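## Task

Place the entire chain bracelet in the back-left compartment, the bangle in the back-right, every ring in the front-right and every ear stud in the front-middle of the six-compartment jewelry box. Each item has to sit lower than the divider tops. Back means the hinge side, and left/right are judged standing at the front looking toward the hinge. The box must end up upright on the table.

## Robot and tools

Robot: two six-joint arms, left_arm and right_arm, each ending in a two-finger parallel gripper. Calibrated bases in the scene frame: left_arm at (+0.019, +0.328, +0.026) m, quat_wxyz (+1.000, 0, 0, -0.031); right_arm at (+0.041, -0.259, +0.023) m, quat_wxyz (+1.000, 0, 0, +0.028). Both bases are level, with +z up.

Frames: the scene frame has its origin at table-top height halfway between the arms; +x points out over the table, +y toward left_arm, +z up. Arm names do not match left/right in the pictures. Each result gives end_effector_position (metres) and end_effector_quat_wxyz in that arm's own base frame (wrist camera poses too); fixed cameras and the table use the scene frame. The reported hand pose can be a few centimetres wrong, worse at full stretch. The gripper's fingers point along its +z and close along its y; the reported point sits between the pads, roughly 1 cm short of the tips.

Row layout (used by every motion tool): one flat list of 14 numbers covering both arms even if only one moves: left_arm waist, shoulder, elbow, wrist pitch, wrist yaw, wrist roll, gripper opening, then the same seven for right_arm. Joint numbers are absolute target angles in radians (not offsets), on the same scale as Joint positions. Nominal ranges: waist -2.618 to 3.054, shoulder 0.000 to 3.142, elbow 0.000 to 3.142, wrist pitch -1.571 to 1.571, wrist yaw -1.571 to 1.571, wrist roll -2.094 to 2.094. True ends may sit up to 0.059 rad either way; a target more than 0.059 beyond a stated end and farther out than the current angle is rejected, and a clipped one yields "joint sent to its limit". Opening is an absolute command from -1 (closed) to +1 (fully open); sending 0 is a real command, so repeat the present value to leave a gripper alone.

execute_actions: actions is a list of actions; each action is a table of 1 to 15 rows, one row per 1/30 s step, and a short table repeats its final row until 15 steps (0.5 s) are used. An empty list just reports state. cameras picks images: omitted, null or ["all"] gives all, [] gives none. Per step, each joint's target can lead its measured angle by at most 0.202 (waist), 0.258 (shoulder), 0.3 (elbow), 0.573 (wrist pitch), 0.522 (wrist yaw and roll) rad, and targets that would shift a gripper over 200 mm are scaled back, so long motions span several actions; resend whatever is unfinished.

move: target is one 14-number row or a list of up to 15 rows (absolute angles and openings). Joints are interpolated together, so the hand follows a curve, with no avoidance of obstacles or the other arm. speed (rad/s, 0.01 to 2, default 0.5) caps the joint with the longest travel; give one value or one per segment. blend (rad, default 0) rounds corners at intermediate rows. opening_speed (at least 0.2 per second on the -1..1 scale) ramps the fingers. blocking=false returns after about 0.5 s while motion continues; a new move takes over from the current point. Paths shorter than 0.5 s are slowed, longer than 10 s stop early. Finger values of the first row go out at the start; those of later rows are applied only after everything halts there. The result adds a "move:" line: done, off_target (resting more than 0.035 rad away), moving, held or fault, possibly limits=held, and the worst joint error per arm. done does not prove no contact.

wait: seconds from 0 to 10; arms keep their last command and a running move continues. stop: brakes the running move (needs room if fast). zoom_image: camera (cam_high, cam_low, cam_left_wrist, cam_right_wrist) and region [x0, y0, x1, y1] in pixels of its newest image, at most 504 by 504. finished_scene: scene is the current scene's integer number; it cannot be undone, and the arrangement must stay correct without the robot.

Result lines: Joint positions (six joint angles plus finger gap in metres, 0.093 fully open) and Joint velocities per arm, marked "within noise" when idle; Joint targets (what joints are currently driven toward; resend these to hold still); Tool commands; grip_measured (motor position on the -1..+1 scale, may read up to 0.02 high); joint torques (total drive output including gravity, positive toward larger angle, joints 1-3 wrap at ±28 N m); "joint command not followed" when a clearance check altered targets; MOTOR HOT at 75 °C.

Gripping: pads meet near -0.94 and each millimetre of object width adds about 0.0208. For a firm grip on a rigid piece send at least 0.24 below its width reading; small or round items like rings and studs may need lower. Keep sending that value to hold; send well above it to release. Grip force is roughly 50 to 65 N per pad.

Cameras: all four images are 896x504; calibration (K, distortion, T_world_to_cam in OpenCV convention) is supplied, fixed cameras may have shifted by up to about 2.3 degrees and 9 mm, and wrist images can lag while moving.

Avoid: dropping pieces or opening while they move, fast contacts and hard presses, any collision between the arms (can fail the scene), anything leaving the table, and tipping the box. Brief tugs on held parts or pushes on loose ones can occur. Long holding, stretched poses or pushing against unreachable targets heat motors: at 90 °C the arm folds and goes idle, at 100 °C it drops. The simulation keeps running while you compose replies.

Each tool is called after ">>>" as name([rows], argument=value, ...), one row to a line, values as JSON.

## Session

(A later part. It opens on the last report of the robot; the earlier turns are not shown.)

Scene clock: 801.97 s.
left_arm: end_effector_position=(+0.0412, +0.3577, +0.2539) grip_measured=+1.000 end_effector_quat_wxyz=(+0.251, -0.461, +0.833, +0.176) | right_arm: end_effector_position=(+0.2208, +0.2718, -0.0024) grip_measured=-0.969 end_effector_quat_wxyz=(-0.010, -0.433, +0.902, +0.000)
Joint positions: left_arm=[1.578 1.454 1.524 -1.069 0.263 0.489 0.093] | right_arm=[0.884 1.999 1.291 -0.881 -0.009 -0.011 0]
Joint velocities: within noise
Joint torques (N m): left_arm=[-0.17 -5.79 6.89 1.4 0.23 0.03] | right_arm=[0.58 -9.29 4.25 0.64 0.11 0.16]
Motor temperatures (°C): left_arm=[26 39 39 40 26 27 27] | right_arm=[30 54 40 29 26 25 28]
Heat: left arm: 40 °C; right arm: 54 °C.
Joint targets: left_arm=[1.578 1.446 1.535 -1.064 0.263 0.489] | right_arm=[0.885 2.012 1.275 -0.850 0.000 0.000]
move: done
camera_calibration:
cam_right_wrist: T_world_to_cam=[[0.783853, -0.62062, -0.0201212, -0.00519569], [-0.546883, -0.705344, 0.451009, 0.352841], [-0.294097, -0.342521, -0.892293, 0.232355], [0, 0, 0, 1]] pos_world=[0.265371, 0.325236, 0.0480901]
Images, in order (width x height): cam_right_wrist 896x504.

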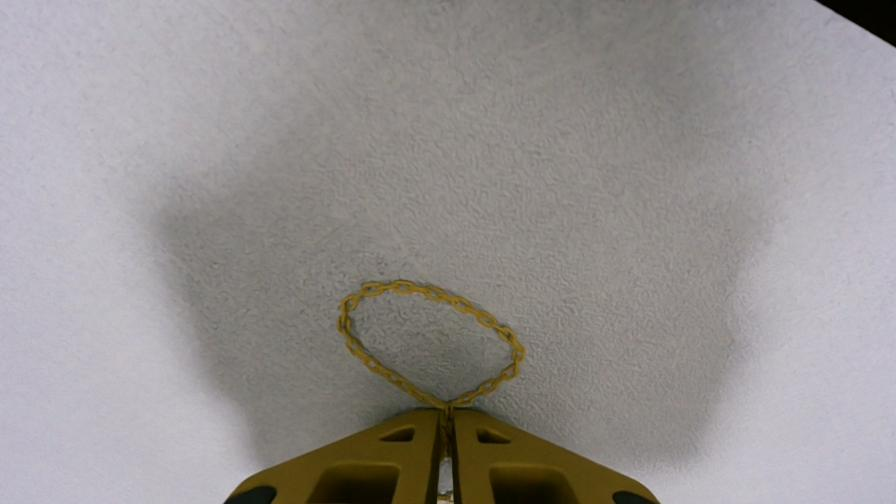

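>>> move([
  [1.578,1.446,1.535,-1.064,0.263,0.489,1,0.885,1.871,1.657,-1.357,0.0,0,-1],
  [1.578,1.446,1.535,-1.064,0.263,0.489,1,0.29,2.135,2.003,-1.425,0.0,1.817,-1],
], speed=[0.5,0.7], blend=0.1)

Scene clock: 819.97 s.
left_arm: end_effector_position=(+0.0412, +0.3577, +0.2539) grip_measured=+1.000 end_effector_quat_wxyz=(+0.251, -0.461, +0.833, +0.176) | right_arm: end_effector_position=(+0.3971, +0.1194, +0.1228) grip_measured=-0.974 end_effector_quat_wxyz=(+0.004, +0.687, +0.727, +0.013)
Joint positions: left_arm=[1.578 1.454 1.524 -1.069 0.263 0.489 0.093] | right_arm=[0.29 2.118 1.982 -1.408 -0.006 1.804 0]
Joint velocities: within noise
Joint torques (N m): left_arm=[-0.18 -5.78 6.87 1.4 0.23 0.03] | right_arm=[0.5 -10.76 8.34 0.15 0.14 0.21]
Motor temperatures (°C): left_arm=[26 39 39 40 26 27 27] | right_arm=[29 55 40 28 26 25 28]
Heat: left arm: 40 °C; right arm: 55 °C.
Joint targets: left_arm=[1.578 1.446 1.535 -1.064 0.263 0.489] | right_arm=[0.290 2.135 2.003 -1.425 0.000 1.817]
move: done
camera_calibration:
cam_right_wrist: T_world_to_cam=[[-0.997435, -0.0625968, -0.0347169, 0.407117], [-0.0715121, 0.892478, 0.445387, -0.0936018], [0.0031043, 0.446727, -0.894665, 0.131755], [0, 0, 0, 1]] pos_world=[0.398971, 0.0501633, 0.173699]

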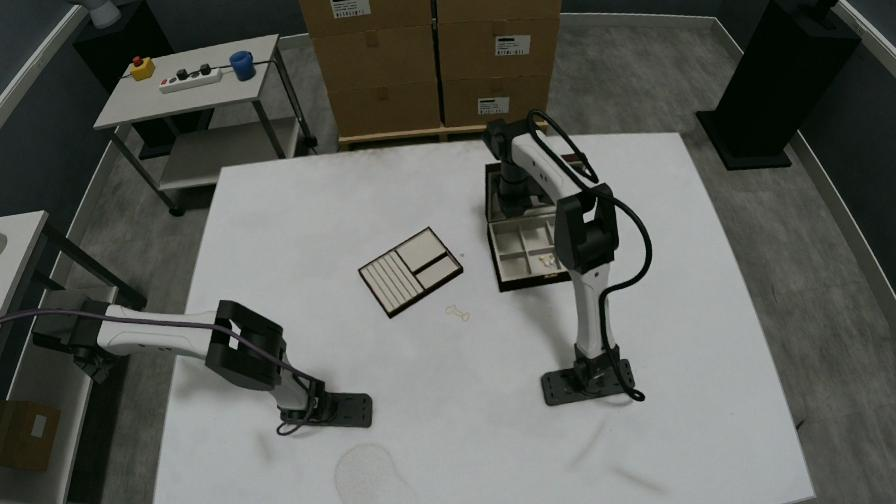

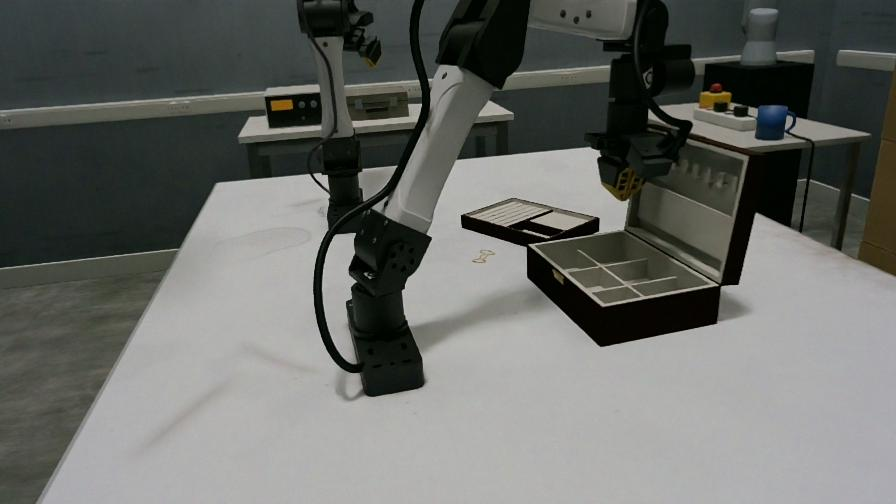

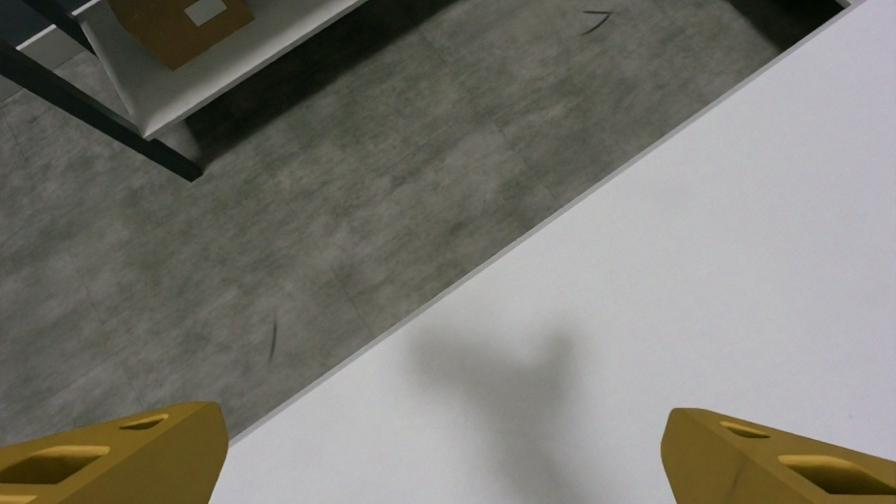

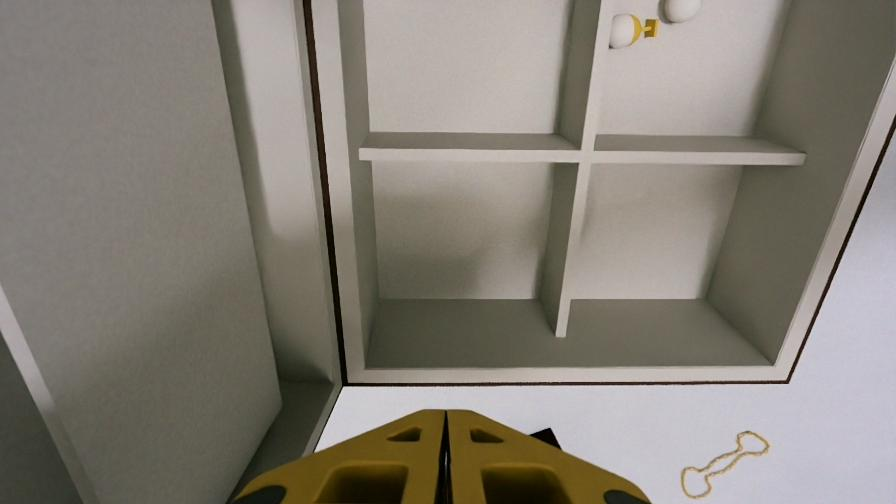

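>>> move([
  [1.578,1.446,1.535,-1.064,0.263,0.489,1,0.885,1.871,1.657,-1.357,0.0,0.6,-0.4],
  [1.578,1.446,1.535,-1.064,0.263,0.489,1,0.885,1.945,1.48,-1.09,0.0,0,-0.4],
], speed=0.8, blend=0.1, cameras=["cam_right_wrist"])

Scene clock: 834.10 s.
left_arm: end_effector_position=(+0.0412, +0.3577, +0.2539) grip_measured=+1.000 end_effector_quat_wxyz=(+0.251, -0.461, +0.833, +0.176) | right_arm: end_effector_position=(+0.2306, +0.2822, +0.0658) grip_measured=-0.402 end_effector_quat_wxyz=(+0.006, -0.422, +0.907, +0.005)
Joint positions: left_arm=[1.578 1.454 1.524 -1.069 0.263 0.489 0.093] | right_arm=[0.884 1.934 1.486 -1.107 -0.003 0.013 0.026]
Joint velocities: within noise
Joint torques (N m): left_arm=[-0.18 -5.79 6.89 1.4 0.23 0.03] | right_arm=[0.55 -9.57 5.74 0.54 0.05 -0.1]
Motor temperatures (°C): left_arm=[26 39 39 40 26 27 27] | right_arm=[29 55 42 28 26 25 28]
Heat: left arm: 40 °C; right arm: 55 °C.
Joint targets: left_arm=[1.578 1.446 1.535 -1.064 0.263 0.489] | right_arm=[0.885 1.945 1.480 -1.090 0.000 0.000]
move: done
camera_calibration:
cam_right_wrist: T_world_to_cam=[[0.769412, -0.638612, -0.0134162, 0.00294417], [-0.57516, -0.701795, 0.420328, 0.342343], [-0.277842, -0.315689, -0.907273, 0.289319], [0, 0, 0, 1]] pos_world=[0.275021, 0.333469, 0.118634]
Images, in order (width x height): cam_right_wrist 896x504.

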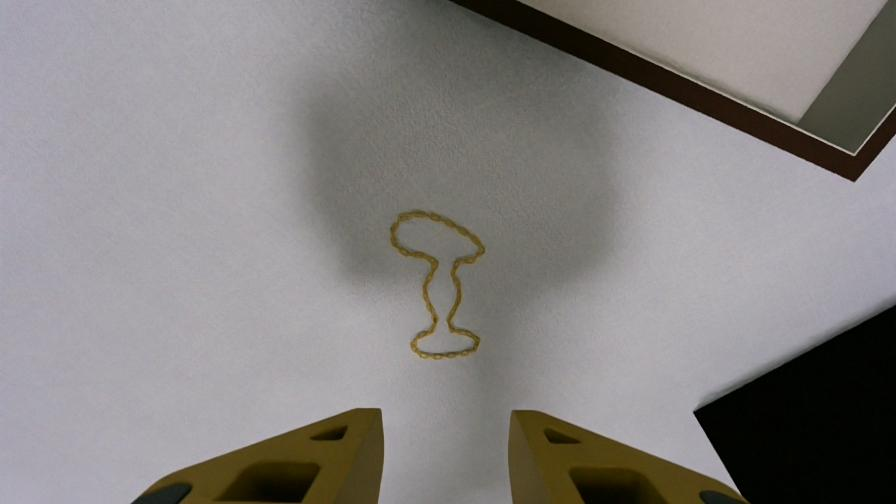

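>>> move([
  [1.578,1.446,1.535,-1.064,0.263,0.489,1,0.888,2.005,1.30,-0.87,0.0,0,-0.4],
  [1.578,1.446,1.535,-1.064,0.263,0.489,1,0.888,2.035,1.24,-0.84,0.0,0,-0.4],
], speed=[0.4,0.2], blend=0.02, cameras=["cam_right_wrist","cam_low"])

>>> zoom_image(camera="cam_low", region=[420, 200, 540, 290])

Scene clock: 843.97 s.
left_arm: end_effector_position=(+0.0412, +0.3577, +0.2539) grip_measured=+1.000 end_effector_quat_wxyz=(+0.251, -0.461, +0.833, +0.176) | right_arm: end_effector_position=(+0.2184, +0.2674, -0.0032) grip_measured=-0.402 end_effector_quat_wxyz=(-0.015, -0.423, +0.906, -0.005)
Joint positions: left_arm=[1.578 1.454 1.524 -1.069 0.263 0.489 0.093] | right_arm=[0.884 1.994 1.28 -0.888 -0.004 0.011 0.026]
Joint velocities: within noise
Joint torques (N m): left_arm=[-0.18 -5.79 6.89 1.4 0.23 0.03] | right_arm=[0.81 -6.56 1.96 0.8 0.06 -0.06]
Motor temperatures (°C): left_arm=[26 39 39 40 26 27 27] | right_arm=[29 54 41 28 26 25 28]
Heat: left arm: 40 °C; right arm: 54 °C.
Joint targets: left_arm=[1.578 1.446 1.535 -1.064 0.263 0.489] | right_arm=[0.888 2.035 1.240 -0.840 0.000 0.000]
move: off_target (right_arm); right_arm: the wrist pitch is farthest, 0.048 rad from its target
camera_calibration:
cam_right_wrist: T_world_to_cam=[[0.770211, -0.637637, -0.0139321, 0.00159157], [-0.560445, -0.687074, 0.462419, 0.346867], [-0.304428, -0.348352, -0.886552, 0.233286], [0, 0, 0, 1]] pos_world=[0.264193, 0.320603, 0.0464448]
Images, in order (width x height): cam_low 896x504, cam_right_wrist 896x504.

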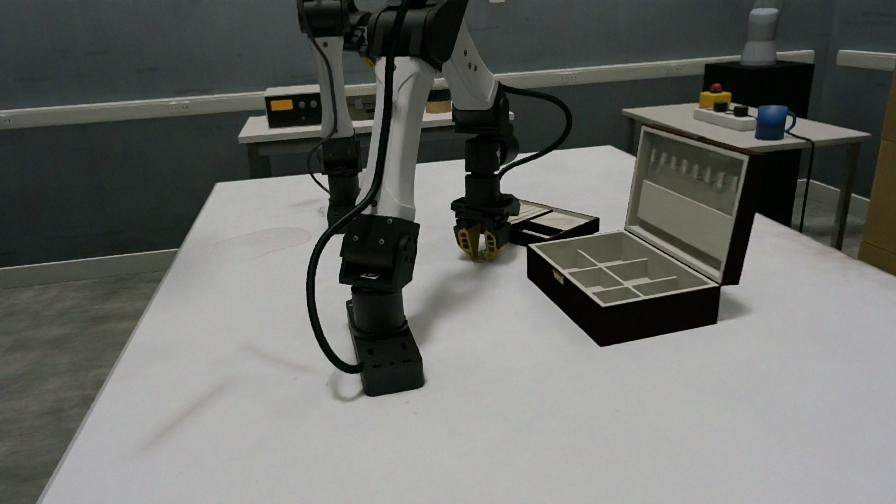

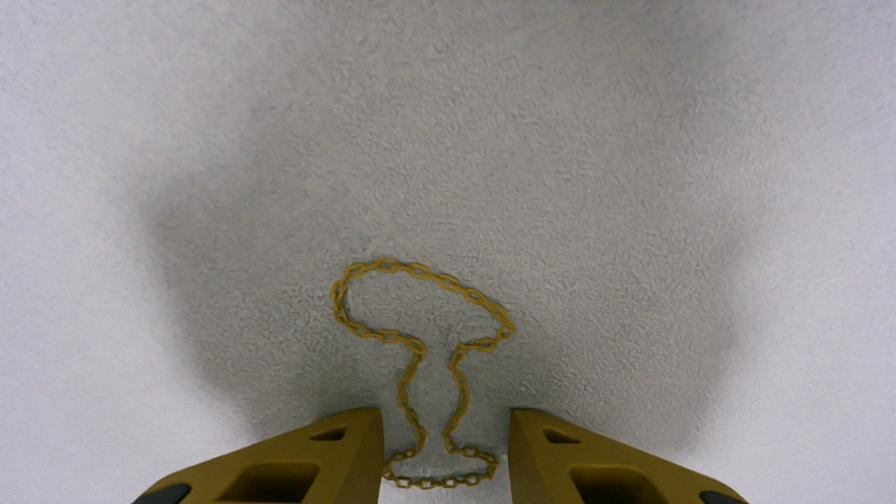

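Scaled by 4.200 from the camera's 896x504 image, which has a finer 1280x720 frame.

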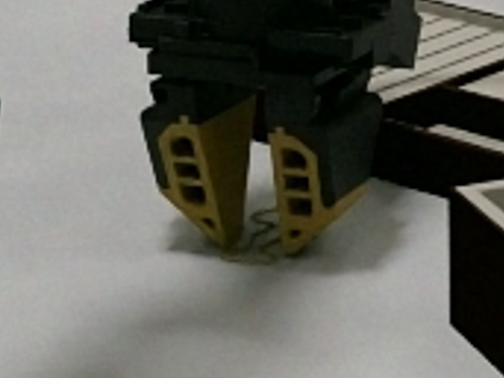

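>>> move([
  [1.578,1.446,1.535,-1.064,0.263,0.489,1,0.888,2.02,1.34,-0.89,0.0,0,-0.4],
  [1.578,1.446,1.535,-1.064,0.263,0.489,1,0.888,2.062,1.262,-0.83,0.0,0,-0.4],
  [1.578,1.446,1.535,-1.064,0.263,0.489,1,0.888,2.062,1.262,-0.83,0.0,0,-1],
], speed=[0.4,0.2,0.2], opening_speed=0.6, cameras=["cam_right_wrist"])

Scene clock: 854.27 s.
left_arm: end_effector_position=(+0.0412, +0.3577, +0.2539) grip_measured=+1.000 end_effector_quat_wxyz=(+0.251, -0.461, +0.833, +0.176) | right_arm: end_effector_position=(+0.2236, +0.2765, -0.0029) grip_measured=-0.968 end_effector_quat_wxyz=(-0.006, -0.424, +0.906, +0.002)
Joint positions: left_arm=[1.578 1.454 1.524 -1.069 0.263 0.489 0.093] | right_arm=[0.886 2.01 1.306 -0.876 -0.01 0.01 0]
Joint velocities: within noise
Joint torques (N m): left_arm=[-0.17 -5.79 6.89 1.4 0.23 0.03] | right_arm=[0.62 -5.81 1.66 0.82 0.11 -0.05]
Motor temperatures (°C): left_arm=[26 39 39 40 26 27 27] | right_arm=[29 53 40 28 26 25 28]
Heat: left arm: 40 °C; right arm: 53 °C.
Joint targets: left_arm=[1.578 1.446 1.535 -1.064 0.263 0.489] | right_arm=[0.888 2.062 1.262 -0.830 0.000 0.000]
move: off_target (right_arm); target 3's new numbers were sent with right_arm's shoulder 0.052 rad from that target; right_arm: the shoulder is farthest, 0.052 rad from its target
camera_calibration:
cam_right_wrist: T_world_to_cam=[[0.771986, -0.63532, -0.0201459, 0.00229618], [-0.562772, -0.697879, 0.443004, 0.359333], [-0.295509, -0.330655, -0.896293, 0.231313], [0, 0, 0, 1]] pos_world=[0.268805, 0.328715, 0.0481846]
Images, in order (width x height): cam_right_wrist 896x504.

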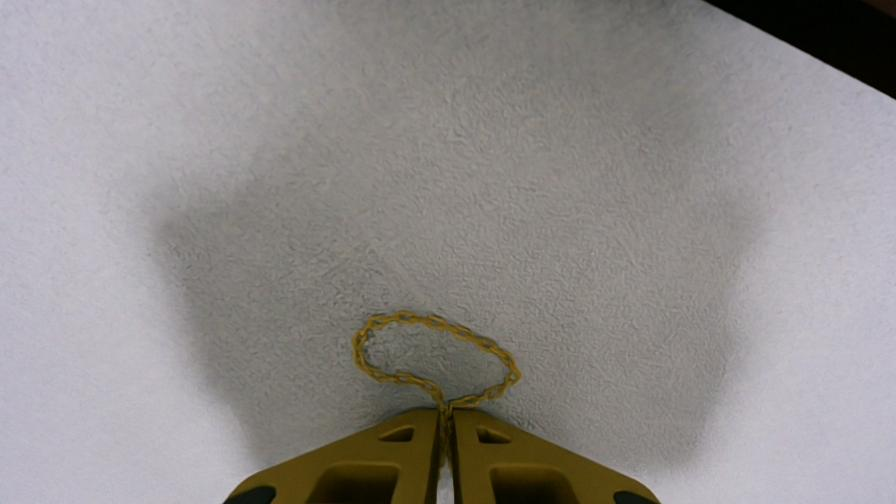

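>>> move(target=[1.578,1.446,1.535,-1.064,0.263,0.489,1,0.888,1.96,1.48,-1.09,0.0,0,-1], speed=0.3, cameras=["cam_right_wrist","cam_low"])

>>> zoom_image(camera="cam_low", region=[420, 190, 560, 290])

Scene clock: 863.80 s.
left_arm: end_effector_position=(+0.0412, +0.3577, +0.2539) grip_measured=+1.000 end_effector_quat_wxyz=(+0.251, -0.461, +0.833, +0.176) | right_arm: end_effector_position=(+0.2281, +0.2818, +0.0416) grip_measured=-0.973 end_effector_quat_wxyz=(-0.014, -0.424, +0.906, -0.002)
Joint positions: left_arm=[1.578 1.454 1.524 -1.069 0.263 0.489 0.093] | right_arm=[0.886 1.988 1.463 -1.072 -0.009 0.01 0]
Joint velocities: within noise
Joint torques (N m): left_arm=[-0.18 -5.78 6.87 1.4 0.22 0.03] | right_arm=[0.65 -13.56 7.73 0.08 0.11 -0.06]
Motor temperatures (°C): left_arm=[26 39 39 40 26 27 27] | right_arm=[29 52 39 28 26 25 28]
Heat: left arm: 40 °C; right arm: 52 °C.
Joint targets: left_arm=[1.578 1.446 1.535 -1.064 0.263 0.489] | right_arm=[0.888 1.960 1.480 -1.090 0.000 0.000]
move: done
camera_calibration:
cam_right_wrist: T_world_to_cam=[[0.771788, -0.635587, -0.0193112, 0.00317805], [-0.558025, -0.691541, 0.458671, 0.342327], [-0.30488, -0.34322, -0.888396, 0.279663], [0, 0, 0, 1]] pos_world=[0.273838, 0.334739, 0.091498]
Images, in order (width x height): cam_low 896x504, cam_right_wrist 896x504.

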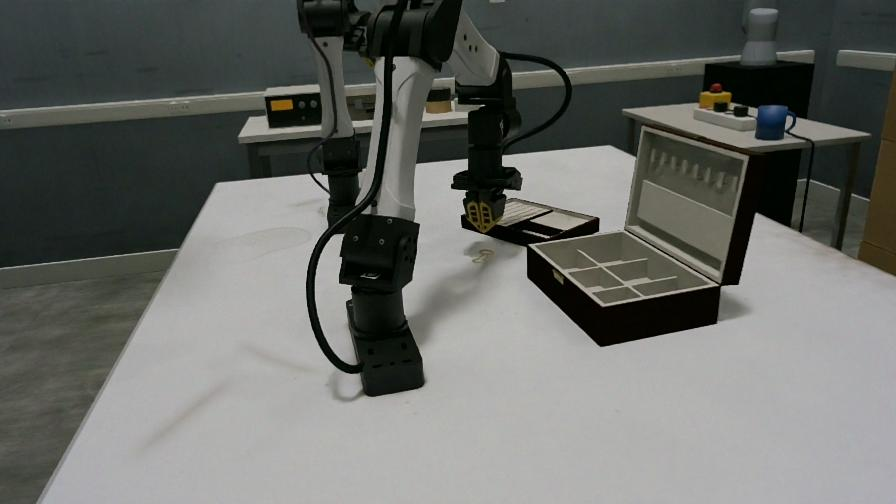

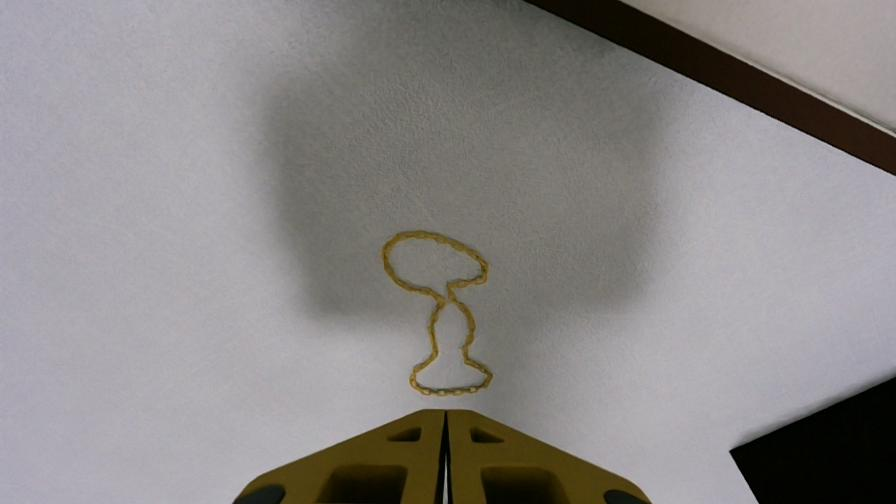

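Scaled by 3.600 from the camera's 896x504 image, which has a finer 1280x720 frame.

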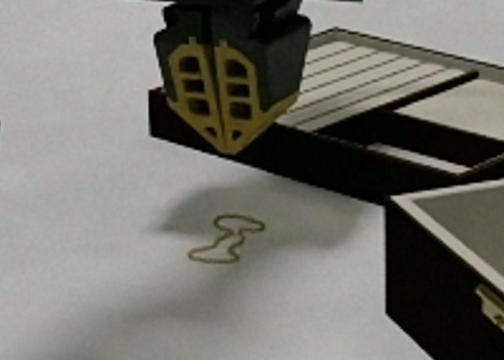

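>>> move([
  [1.578,1.446,1.535,-1.064,0.263,0.489,1,0.897,1.96,1.48,-1.09,0.0,1.571,0.6],
  [1.578,1.446,1.535,-1.064,0.263,0.489,1,0.897,2.068,1.268,-0.83,0.0,1.571,0.6],
], speed=[0.9,0.25], opening_speed=1.5, cameras=["cam_right_wrist"])

Scene clock: 883.53 s.
left_arm: end_effector_position=(+0.0412, +0.3577, +0.2539) grip_measured=+1.000 end_effector_quat_wxyz=(+0.251, -0.461, +0.833, +0.176) | right_arm: end_effector_position=(+0.2191, +0.2734, -0.0001) grip_measured=+0.598 end_effector_quat_wxyz=(-0.009, +0.328, +0.945, -0.012)
Joint positions: left_arm=[1.578 1.454 1.524 -1.069 0.263 0.489 0.093] | right_arm=[0.891 2.004 1.309 -0.905 -0.008 1.559 0.074]
Joint velocities: within noise
Joint torques (N m): left_arm=[-0.18 -5.78 6.89 1.4 0.23 0.03] | right_arm=[0.96 -4.6 1.73 0.99 0.16 0.18]
Motor temperatures (°C): left_arm=[26 39 39 40 26 27 27] | right_arm=[29 56 40 28 26 25 28]
Heat: left arm: 40 °C; right arm: 56 °C.
Joint targets: left_arm=[1.578 1.446 1.535 -1.064 0.263 0.489] | right_arm=[0.897 2.068 1.268 -0.830 0.000 1.571]
move: off_target (right_arm); right_arm: the wrist pitch is farthest, 0.075 rad from its target
camera_calibration:
cam_right_wrist: T_world_to_cam=[[-0.613602, -0.789394, 0.0187006, 0.34959], [-0.703163, 0.557042, 0.44189, 0.0411333], [-0.359242, 0.257995, -0.896874, 0.0845284], [0, 0, 0, 1]] pos_world=[0.273799, 0.231244, 0.0510975]
Images, in order (width x height): cam_right_wrist 896x504.

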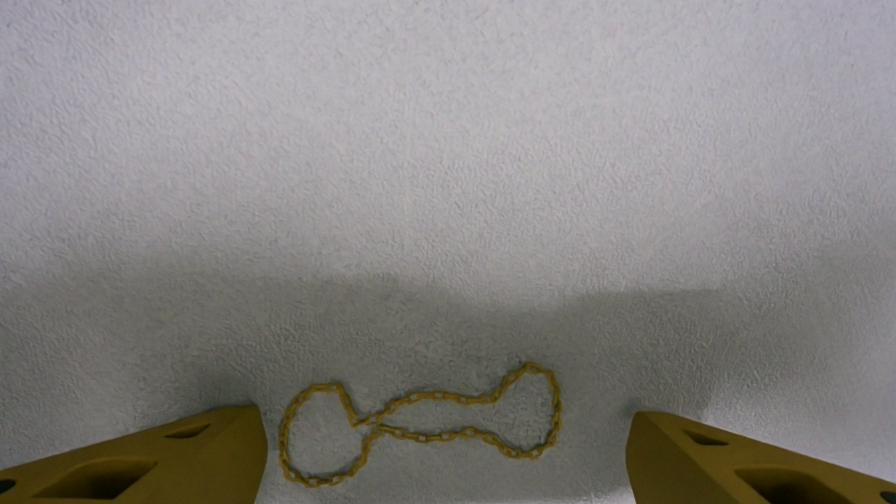

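>>> move([
  [1.578,1.446,1.535,-1.064,0.263,0.489,1,0.897,2.068,1.268,-0.80,0.0,1.571,0.6],
  [1.578,1.446,1.535,-1.064,0.263,0.489,1,0.897,2.068,1.268,-0.80,0.0,1.571,-1],
], speed=0.25, opening_speed=0.7, cameras=["cam_right_wrist"])

Scene clock: 893.10 s.
left_arm: end_effector_position=(+0.0412, +0.3577, +0.2539) grip_measured=+1.000 end_effector_quat_wxyz=(+0.251, -0.461, +0.833, +0.176) | right_arm: end_effector_position=(+0.2323, +0.2896, -0.0015) grip_measured=-0.969 end_effector_quat_wxyz=(+0.007, +0.327, +0.944, +0.030)
Joint positions: left_arm=[1.578 1.454 1.524 -1.069 0.263 0.489 0.093] | right_arm=[0.891 2.005 1.302 -0.808 -0.008 1.559 0]
Joint velocities: within noise
Joint torques (N m): left_arm=[-0.18 -5.78 6.89 1.4 0.23 0.03] | right_arm=[0.99 -4.77 2.66 0.49 0.15 0.17]
Motor temperatures (°C): left_arm=[26 39 39 40 26 27 27] | right_arm=[29 54 39 28 26 25 28]
Heat: left arm: 40 °C; right arm: 54 °C.
Joint targets: left_arm=[1.578 1.446 1.535 -1.064 0.263 0.489] | right_arm=[0.897 2.068 1.268 -0.800 0.000 1.571]
move: off_target (right_arm); target 2's new numbers were sent with right_arm's wrist pitch 0.101 rad from that target; right_arm: the shoulder is farthest, 0.063 rad from its target
camera_calibration:
cam_right_wrist: T_world_to_cam=[[-0.61245, -0.787361, -0.0704873, 0.369482], [-0.727682, 0.526692, 0.439403, 0.056423], [-0.308844, 0.320405, -0.89552, 0.0539846], [0, 0, 0, 1]] pos_world=[0.28402, 0.243901, 0.0495956]
Images, in order (width x height): cam_right_wrist 896x504.

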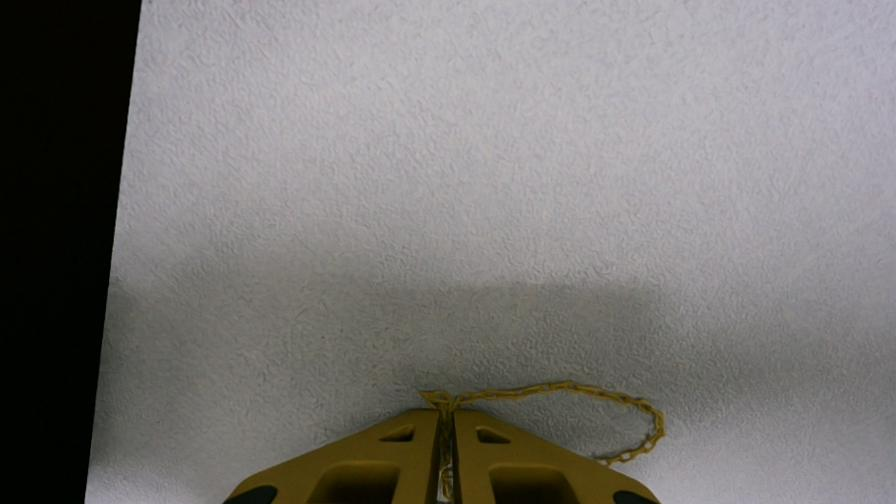

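>>> move(target=[1.578,1.446,1.535,-1.064,0.263,0.489,1,0.897,1.96,1.48,-1.09,0.0,1.571,-1], speed=0.3, cameras=["cam_right_wrist"])

Scene clock: 900.40 s.
left_arm: end_effector_position=(+0.0412, +0.3577, +0.2539) grip_measured=+1.000 end_effector_quat_wxyz=(+0.251, -0.461, +0.833, +0.176) | right_arm: end_effector_position=(+0.2269, +0.2827, +0.0415) grip_measured=-0.971 end_effector_quat_wxyz=(-0.007, +0.328, +0.945, -0.012)
Joint positions: left_arm=[1.578 1.454 1.524 -1.069 0.263 0.489 0.093] | right_arm=[0.891 1.988 1.463 -1.072 -0.006 1.559 0]
Joint velocities: within noise
Joint torques (N m): left_arm=[-0.18 -5.78 6.89 1.4 0.23 0.02] | right_arm=[0.96 -13.5 7.68 0.02 0.14 0.18]
Motor temperatures (°C): left_arm=[26 39 39 40 26 27 27] | right_arm=[29 53 39 28 26 25 28]
Heat: left arm: 40 °C; right arm: 53 °C.
Joint targets: left_arm=[1.578 1.446 1.535 -1.064 0.263 0.489] | right_arm=[0.897 1.960 1.480 -1.090 0.000 1.571]
move: done
camera_calibration:
cam_right_wrist: T_world_to_cam=[[-0.613911, -0.789196, 0.0168246, 0.360982], [-0.70403, 0.557052, 0.440495, 0.0233342], [-0.357009, 0.25858, -0.897597, 0.121612], [0, 0, 0, 1]] pos_world=[0.281456, 0.240441, 0.0928065]
Images, in order (width x height): cam_right_wrist 896x504.

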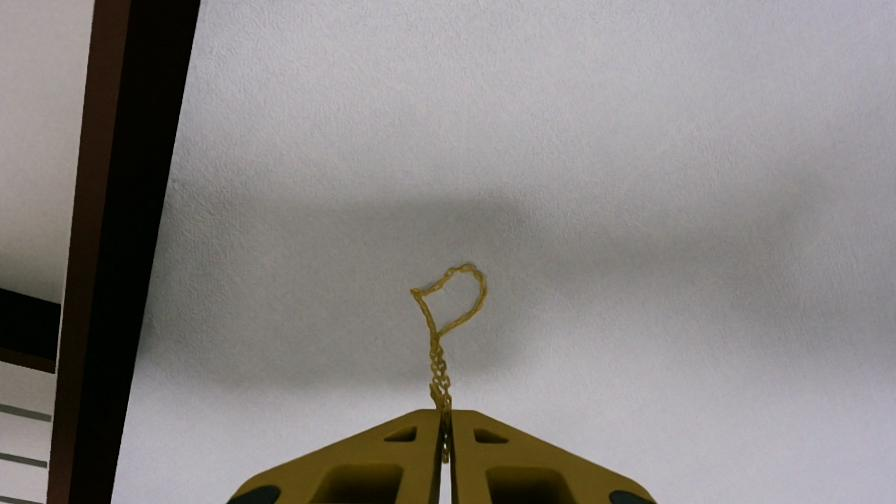

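>>> move([
  [1.578,1.446,1.535,-1.064,0.263,0.489,1,0.897,1.881,1.79,-1.48,0.0,1.571,-1],
  [1.578,1.446,1.535,-1.064,0.263,0.489,1,0.29,2.15,2.105,-1.515,0.0,1.817,-1],
], speed=0.4, blend=0.1, cameras=["cam_right_wrist","cam_low"])

>>> zoom_image(camera="cam_low", region=[500, 110, 780, 360])

Scene clock: 911.83 s.
left_arm: end_effector_position=(+0.0412, +0.3577, +0.2539) grip_measured=+1.000 end_effector_quat_wxyz=(+0.251, -0.461, +0.833, +0.176) | right_arm: end_effector_position=(+0.3974, +0.1168, +0.1418) grip_measured=-0.971 end_effector_quat_wxyz=(+0.004, +0.689, +0.725, +0.011)
Joint positions: left_arm=[1.578 1.454 1.524 -1.069 0.263 0.489 0.093] | right_arm=[0.285 2.135 2.084 -1.498 -0.003 1.804 0]
Joint velocities: within noise
Joint torques (N m): left_arm=[-0.17 -5.78 6.89 1.4 0.23 0.03] | right_arm=[0.98 -10.96 8.29 0.13 0.11 0.21]
Motor temperatures (°C): left_arm=[26 39 39 40 26 27 27] | right_arm=[29 55 40 28 26 25 28]
Heat: left arm: 40 °C; right arm: 55 °C.
Joint targets: left_arm=[1.578 1.446 1.535 -1.064 0.263 0.489] | right_arm=[0.290 2.150 2.105 -1.515 0.000 1.817]
move: done
camera_calibration:
cam_right_wrist: T_world_to_cam=[[-0.99782, -0.0580915, -0.0313193, 0.407102], [-0.0659546, 0.894626, 0.44192, -0.101686], [0.00234721, 0.443023, -0.896507, 0.150855], [0, 0, 0, 1]] pos_world=[0.399154, 0.0477878, 0.19293]
Images, in order (width x height): cam_low 896x504, cam_right_wrist 896x504.

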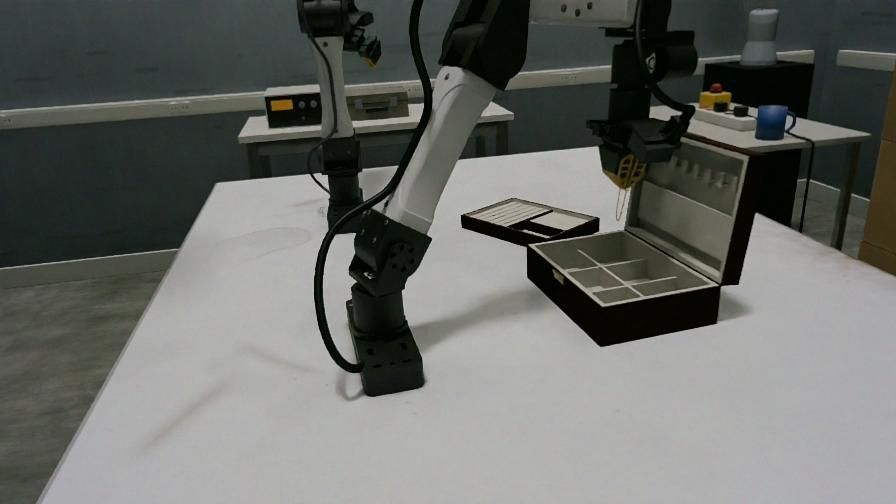

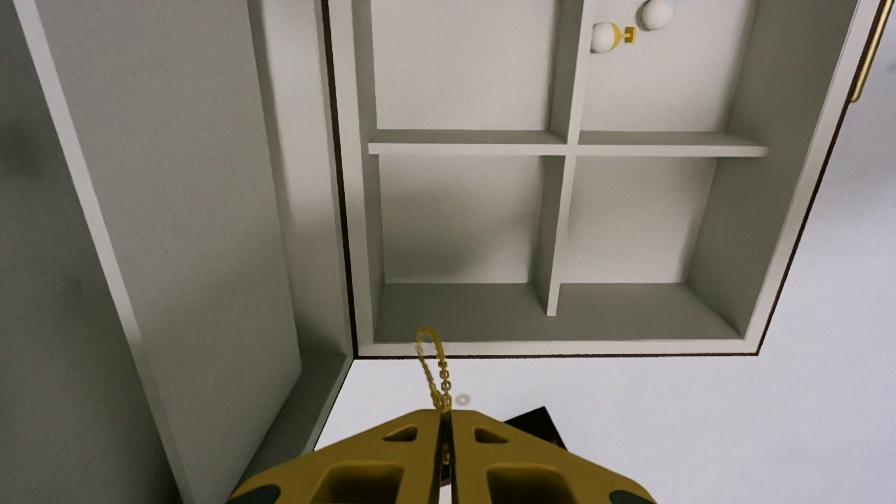

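Scaled by 1.800 from the camera's 896x504 image, which has a finer 1280x720 frame.

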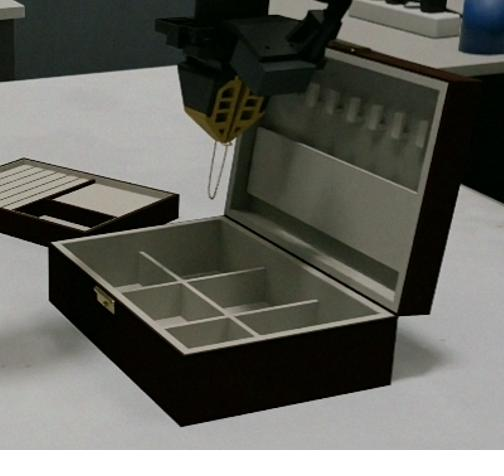

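>>> move([
  [1.578,1.446,1.535,-1.064,0.263,0.489,1,0.308,2.147,1.858,-1.27,0.0,1.835,-1],
  [1.578,1.446,1.535,-1.064,0.263,0.489,1,0.308,2.18,1.688,-1.065,0.0,1.835,-1],
], speed=0.4, blend=0.05, cameras=["cam_right_wrist","cam_low"])

>>> zoom_image(camera="cam_low", region=[500, 110, 780, 360])

Scene clock: 931.57 s.
left_arm: end_effector_position=(+0.0412, +0.3577, +0.2539) grip_measured=+1.000 end_effector_quat_wxyz=(+0.251, -0.461, +0.833, +0.176) | right_arm: end_effector_position=(+0.4276, +0.1278, +0.0670) grip_measured=-0.971 end_effector_quat_wxyz=(+0.051, +0.693, +0.716, +0.067)
Joint positions: left_arm=[1.578 1.454 1.524 -1.069 0.263 0.489 0.093] | right_arm=[0.3 2.112 1.738 -1.029 0.025 1.836 0]
Joint velocities: within noise
Joint torques (N m): left_arm=[-0.18 -5.78 6.89 1.4 0.23 0.03] | right_arm=[1.18 -6.16 1.91 0.25 -0.15 0.05]
Motor temperatures (°C): left_arm=[26 39 39 40 26 27 27] | right_arm=[29 55 41 28 26 25 28]
Heat: left arm: 40 °C; right arm: 55 °C.
Joint targets: left_arm=[1.578 1.446 1.535 -1.064 0.263 0.489] | right_arm=[0.308 2.180 1.688 -1.065 0.000 1.835]
move: off_target (right_arm); right_arm: the shoulder is farthest, 0.068 rad from its target
camera_calibration:
cam_right_wrist: T_world_to_cam=[[-0.983505, -0.0370236, -0.177049, 0.436456], [-0.113486, 0.888504, 0.444614, -0.0555146], [0.140847, 0.457373, -0.87805, 0.0165436], [0, 0, 0, 1]] pos_world=[0.420627, 0.0579175, 0.116483]
Images, in order (width x height): cam_low 896x504, cam_right_wrist 896x504.

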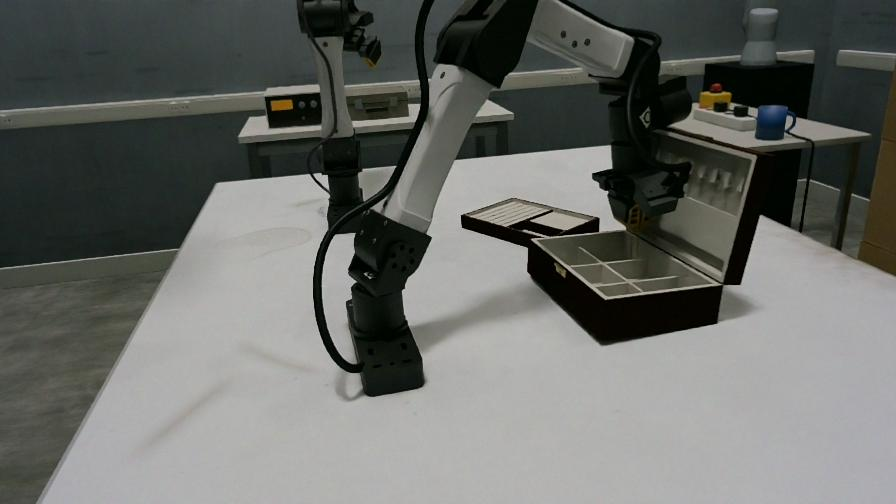

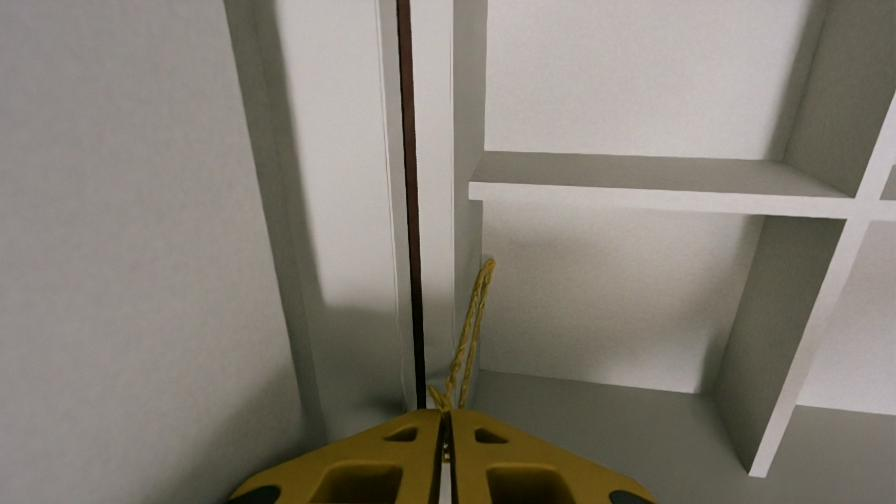

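Scaled by 1.800 from the camera's 896x504 image, which has a finer 1280x720 frame.

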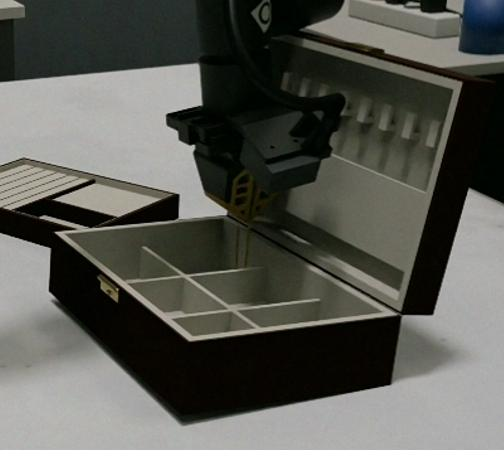

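>>> move(target=[1.578,1.446,1.535,-1.064,0.263,0.489,1,0.308,2.02,1.905,-1.45,0.0,1.8,-1], speed=0.4, cameras=["cam_right_wrist","cam_low","cam_high"])

>>> zoom_image(camera="cam_low", region=[500, 110, 780, 360])

Scene clock: 946.50 s.
left_arm: end_effector_position=(+0.0412, +0.3577, +0.2539) grip_measured=+1.000 end_effector_quat_wxyz=(+0.251, -0.461, +0.833, +0.176) | right_arm: end_effector_position=(+0.3705, +0.1141, +0.1278) grip_measured=-0.971 end_effector_quat_wxyz=(+0.000, +0.685, +0.728, -0.009)
Joint positions: left_arm=[1.578 1.454 1.524 -1.069 0.263 0.489 0.093] | right_arm=[0.303 2.044 1.889 -1.433 0.01 1.812 0]
Joint velocities: within noise
Joint torques (N m): left_arm=[-0.2 -5.79 6.89 1.4 0.23 0.03] | right_arm=[0.91 -13.85 7.79 0.07 -0.01 -0.08]
Motor temperatures (°C): left_arm=[26 39 39 40 26 27 27] | right_arm=[29 53 40 28 26 25 28]
Heat: left arm: 40 °C; right arm: 53 °C.
Joint targets: left_arm=[1.578 1.446 1.535 -1.064 0.263 0.489] | right_arm=[0.308 2.020 1.905 -1.450 0.000 1.800]
move: done
camera_calibration:
cam_right_wrist: T_world_to_cam=[[-0.997687, -0.0678966, 0.00319884, 0.376229], [-0.0601791, 0.904205, 0.422837, -0.0955842], [-0.0316016, 0.421667, -0.9062, 0.155836], [0, 0, 0, 1]] pos_world=[0.374531, 0.0462614, 0.180432]
Images, in order (width x height): cam_high 896x504, cam_low 896x504, cam_right_wrist 896x504.

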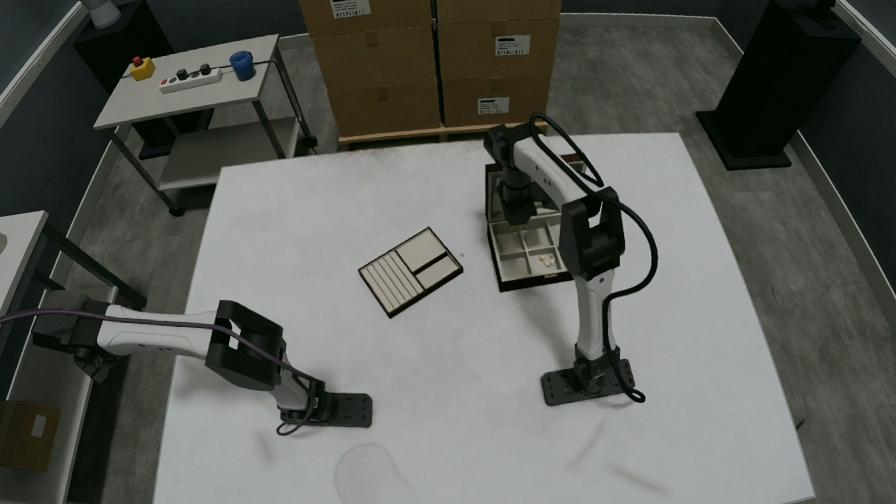

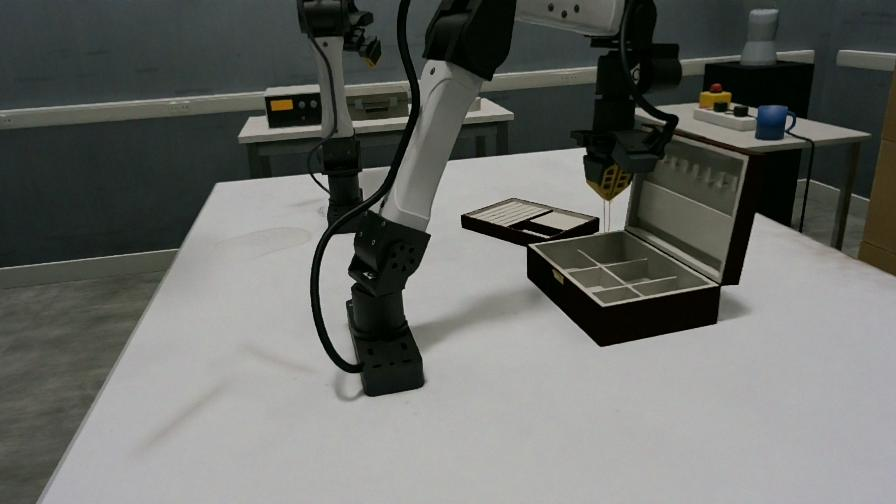

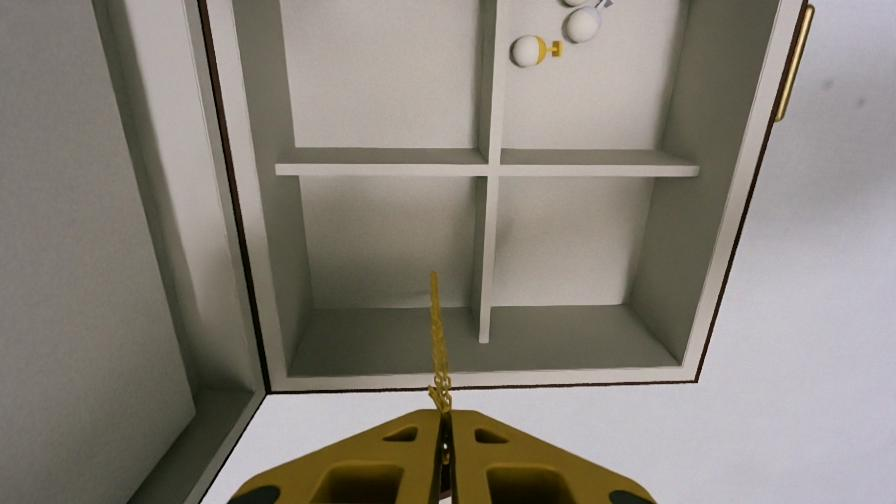

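Scaled by 1.800 from the camera's 896x504 image, which has a finer 1280x720 frame.

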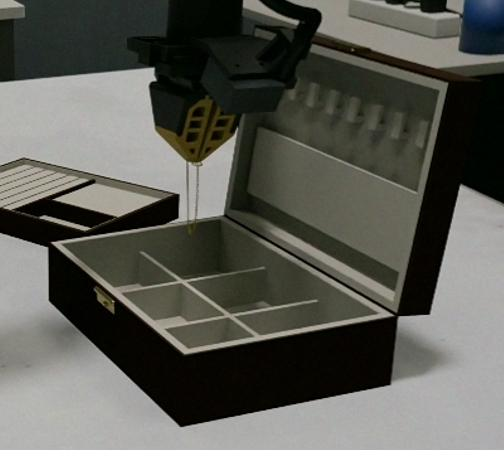

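>>> move([
  [1.578,1.446,1.535,-1.064,0.263,0.489,1,0.315,1.78,1.378,-0.84,0.0,1.84,-1],
  [1.578,1.446,1.535,-1.064,0.263,0.489,1,0.315,1.859,1.184,-0.565,0.0,1.84,-1],
], speed=0.35, blend=0.03, cameras=["cam_right_wrist","cam_low"])

>>> zoom_image(camera="cam_low", region=[500, 110, 780, 360])

Scene clock: 973.97 s.
left_arm: end_effector_position=(+0.0412, +0.3577, +0.2539) grip_measured=+1.000 end_effector_quat_wxyz=(+0.251, -0.461, +0.833, +0.176) | right_arm: end_effector_position=(+0.3827, +0.1205, +0.0352) grip_measured=-0.971 end_effector_quat_wxyz=(+0.083, +0.680, +0.715, +0.141)
Joint positions: left_arm=[1.578 1.454 1.524 -1.069 0.263 0.489 0.093] | right_arm=[0.309 1.849 1.189 -0.582 0.009 1.828 0]
Joint velocities: within noise
Joint torques (N m): left_arm=[-0.17 -5.78 6.89 1.4 0.22 0.02] | right_arm=[1.01 -8.94 5.91 1.12 -0.01 0.16]
Motor temperatures (°C): left_arm=[26 39 39 40 26 27 27] | right_arm=[29 62 40 28 26 25 28]
Heat: left arm: 40 °C; right arm: 62 °C.
Joint targets: left_arm=[1.578 1.446 1.535 -1.064 0.263 0.489] | right_arm=[0.315 1.859 1.184 -0.565 0.000 1.840]
move: done
camera_calibration:
cam_right_wrist: T_world_to_cam=[[-0.944804, -0.0416916, -0.324972, 0.377295], [-0.200985, 0.857071, 0.474378, -0.00377284], [0.258746, 0.513509, -0.818144, -0.0556904], [0, 0, 0, 1]] pos_world=[0.370121, 0.0475611, 0.0788372]
Images, in order (width x height): cam_low 896x504, cam_right_wrist 896x504.

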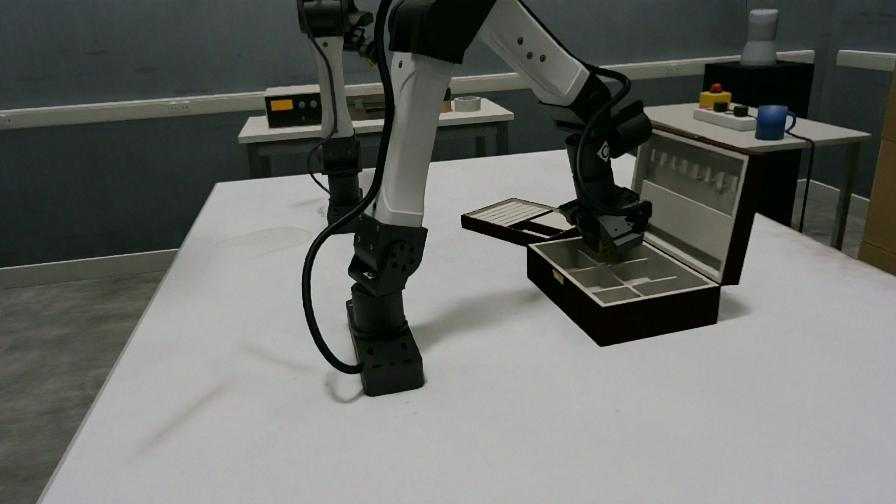

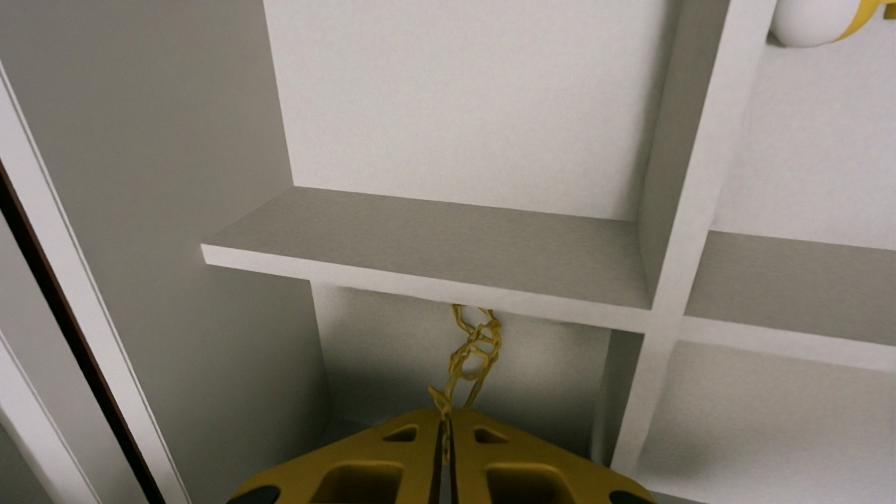

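Scaled by 1.800 from the camera's 896x504 image, which has a finer 1280x720 frame.

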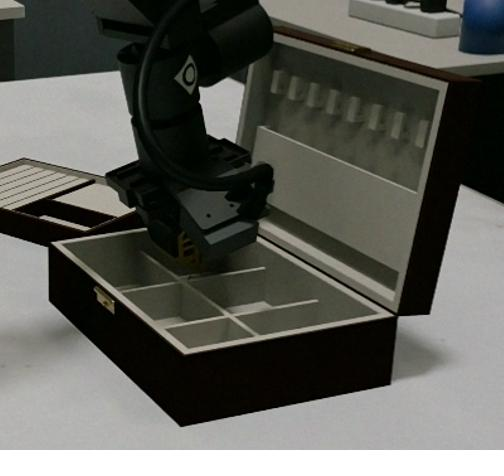

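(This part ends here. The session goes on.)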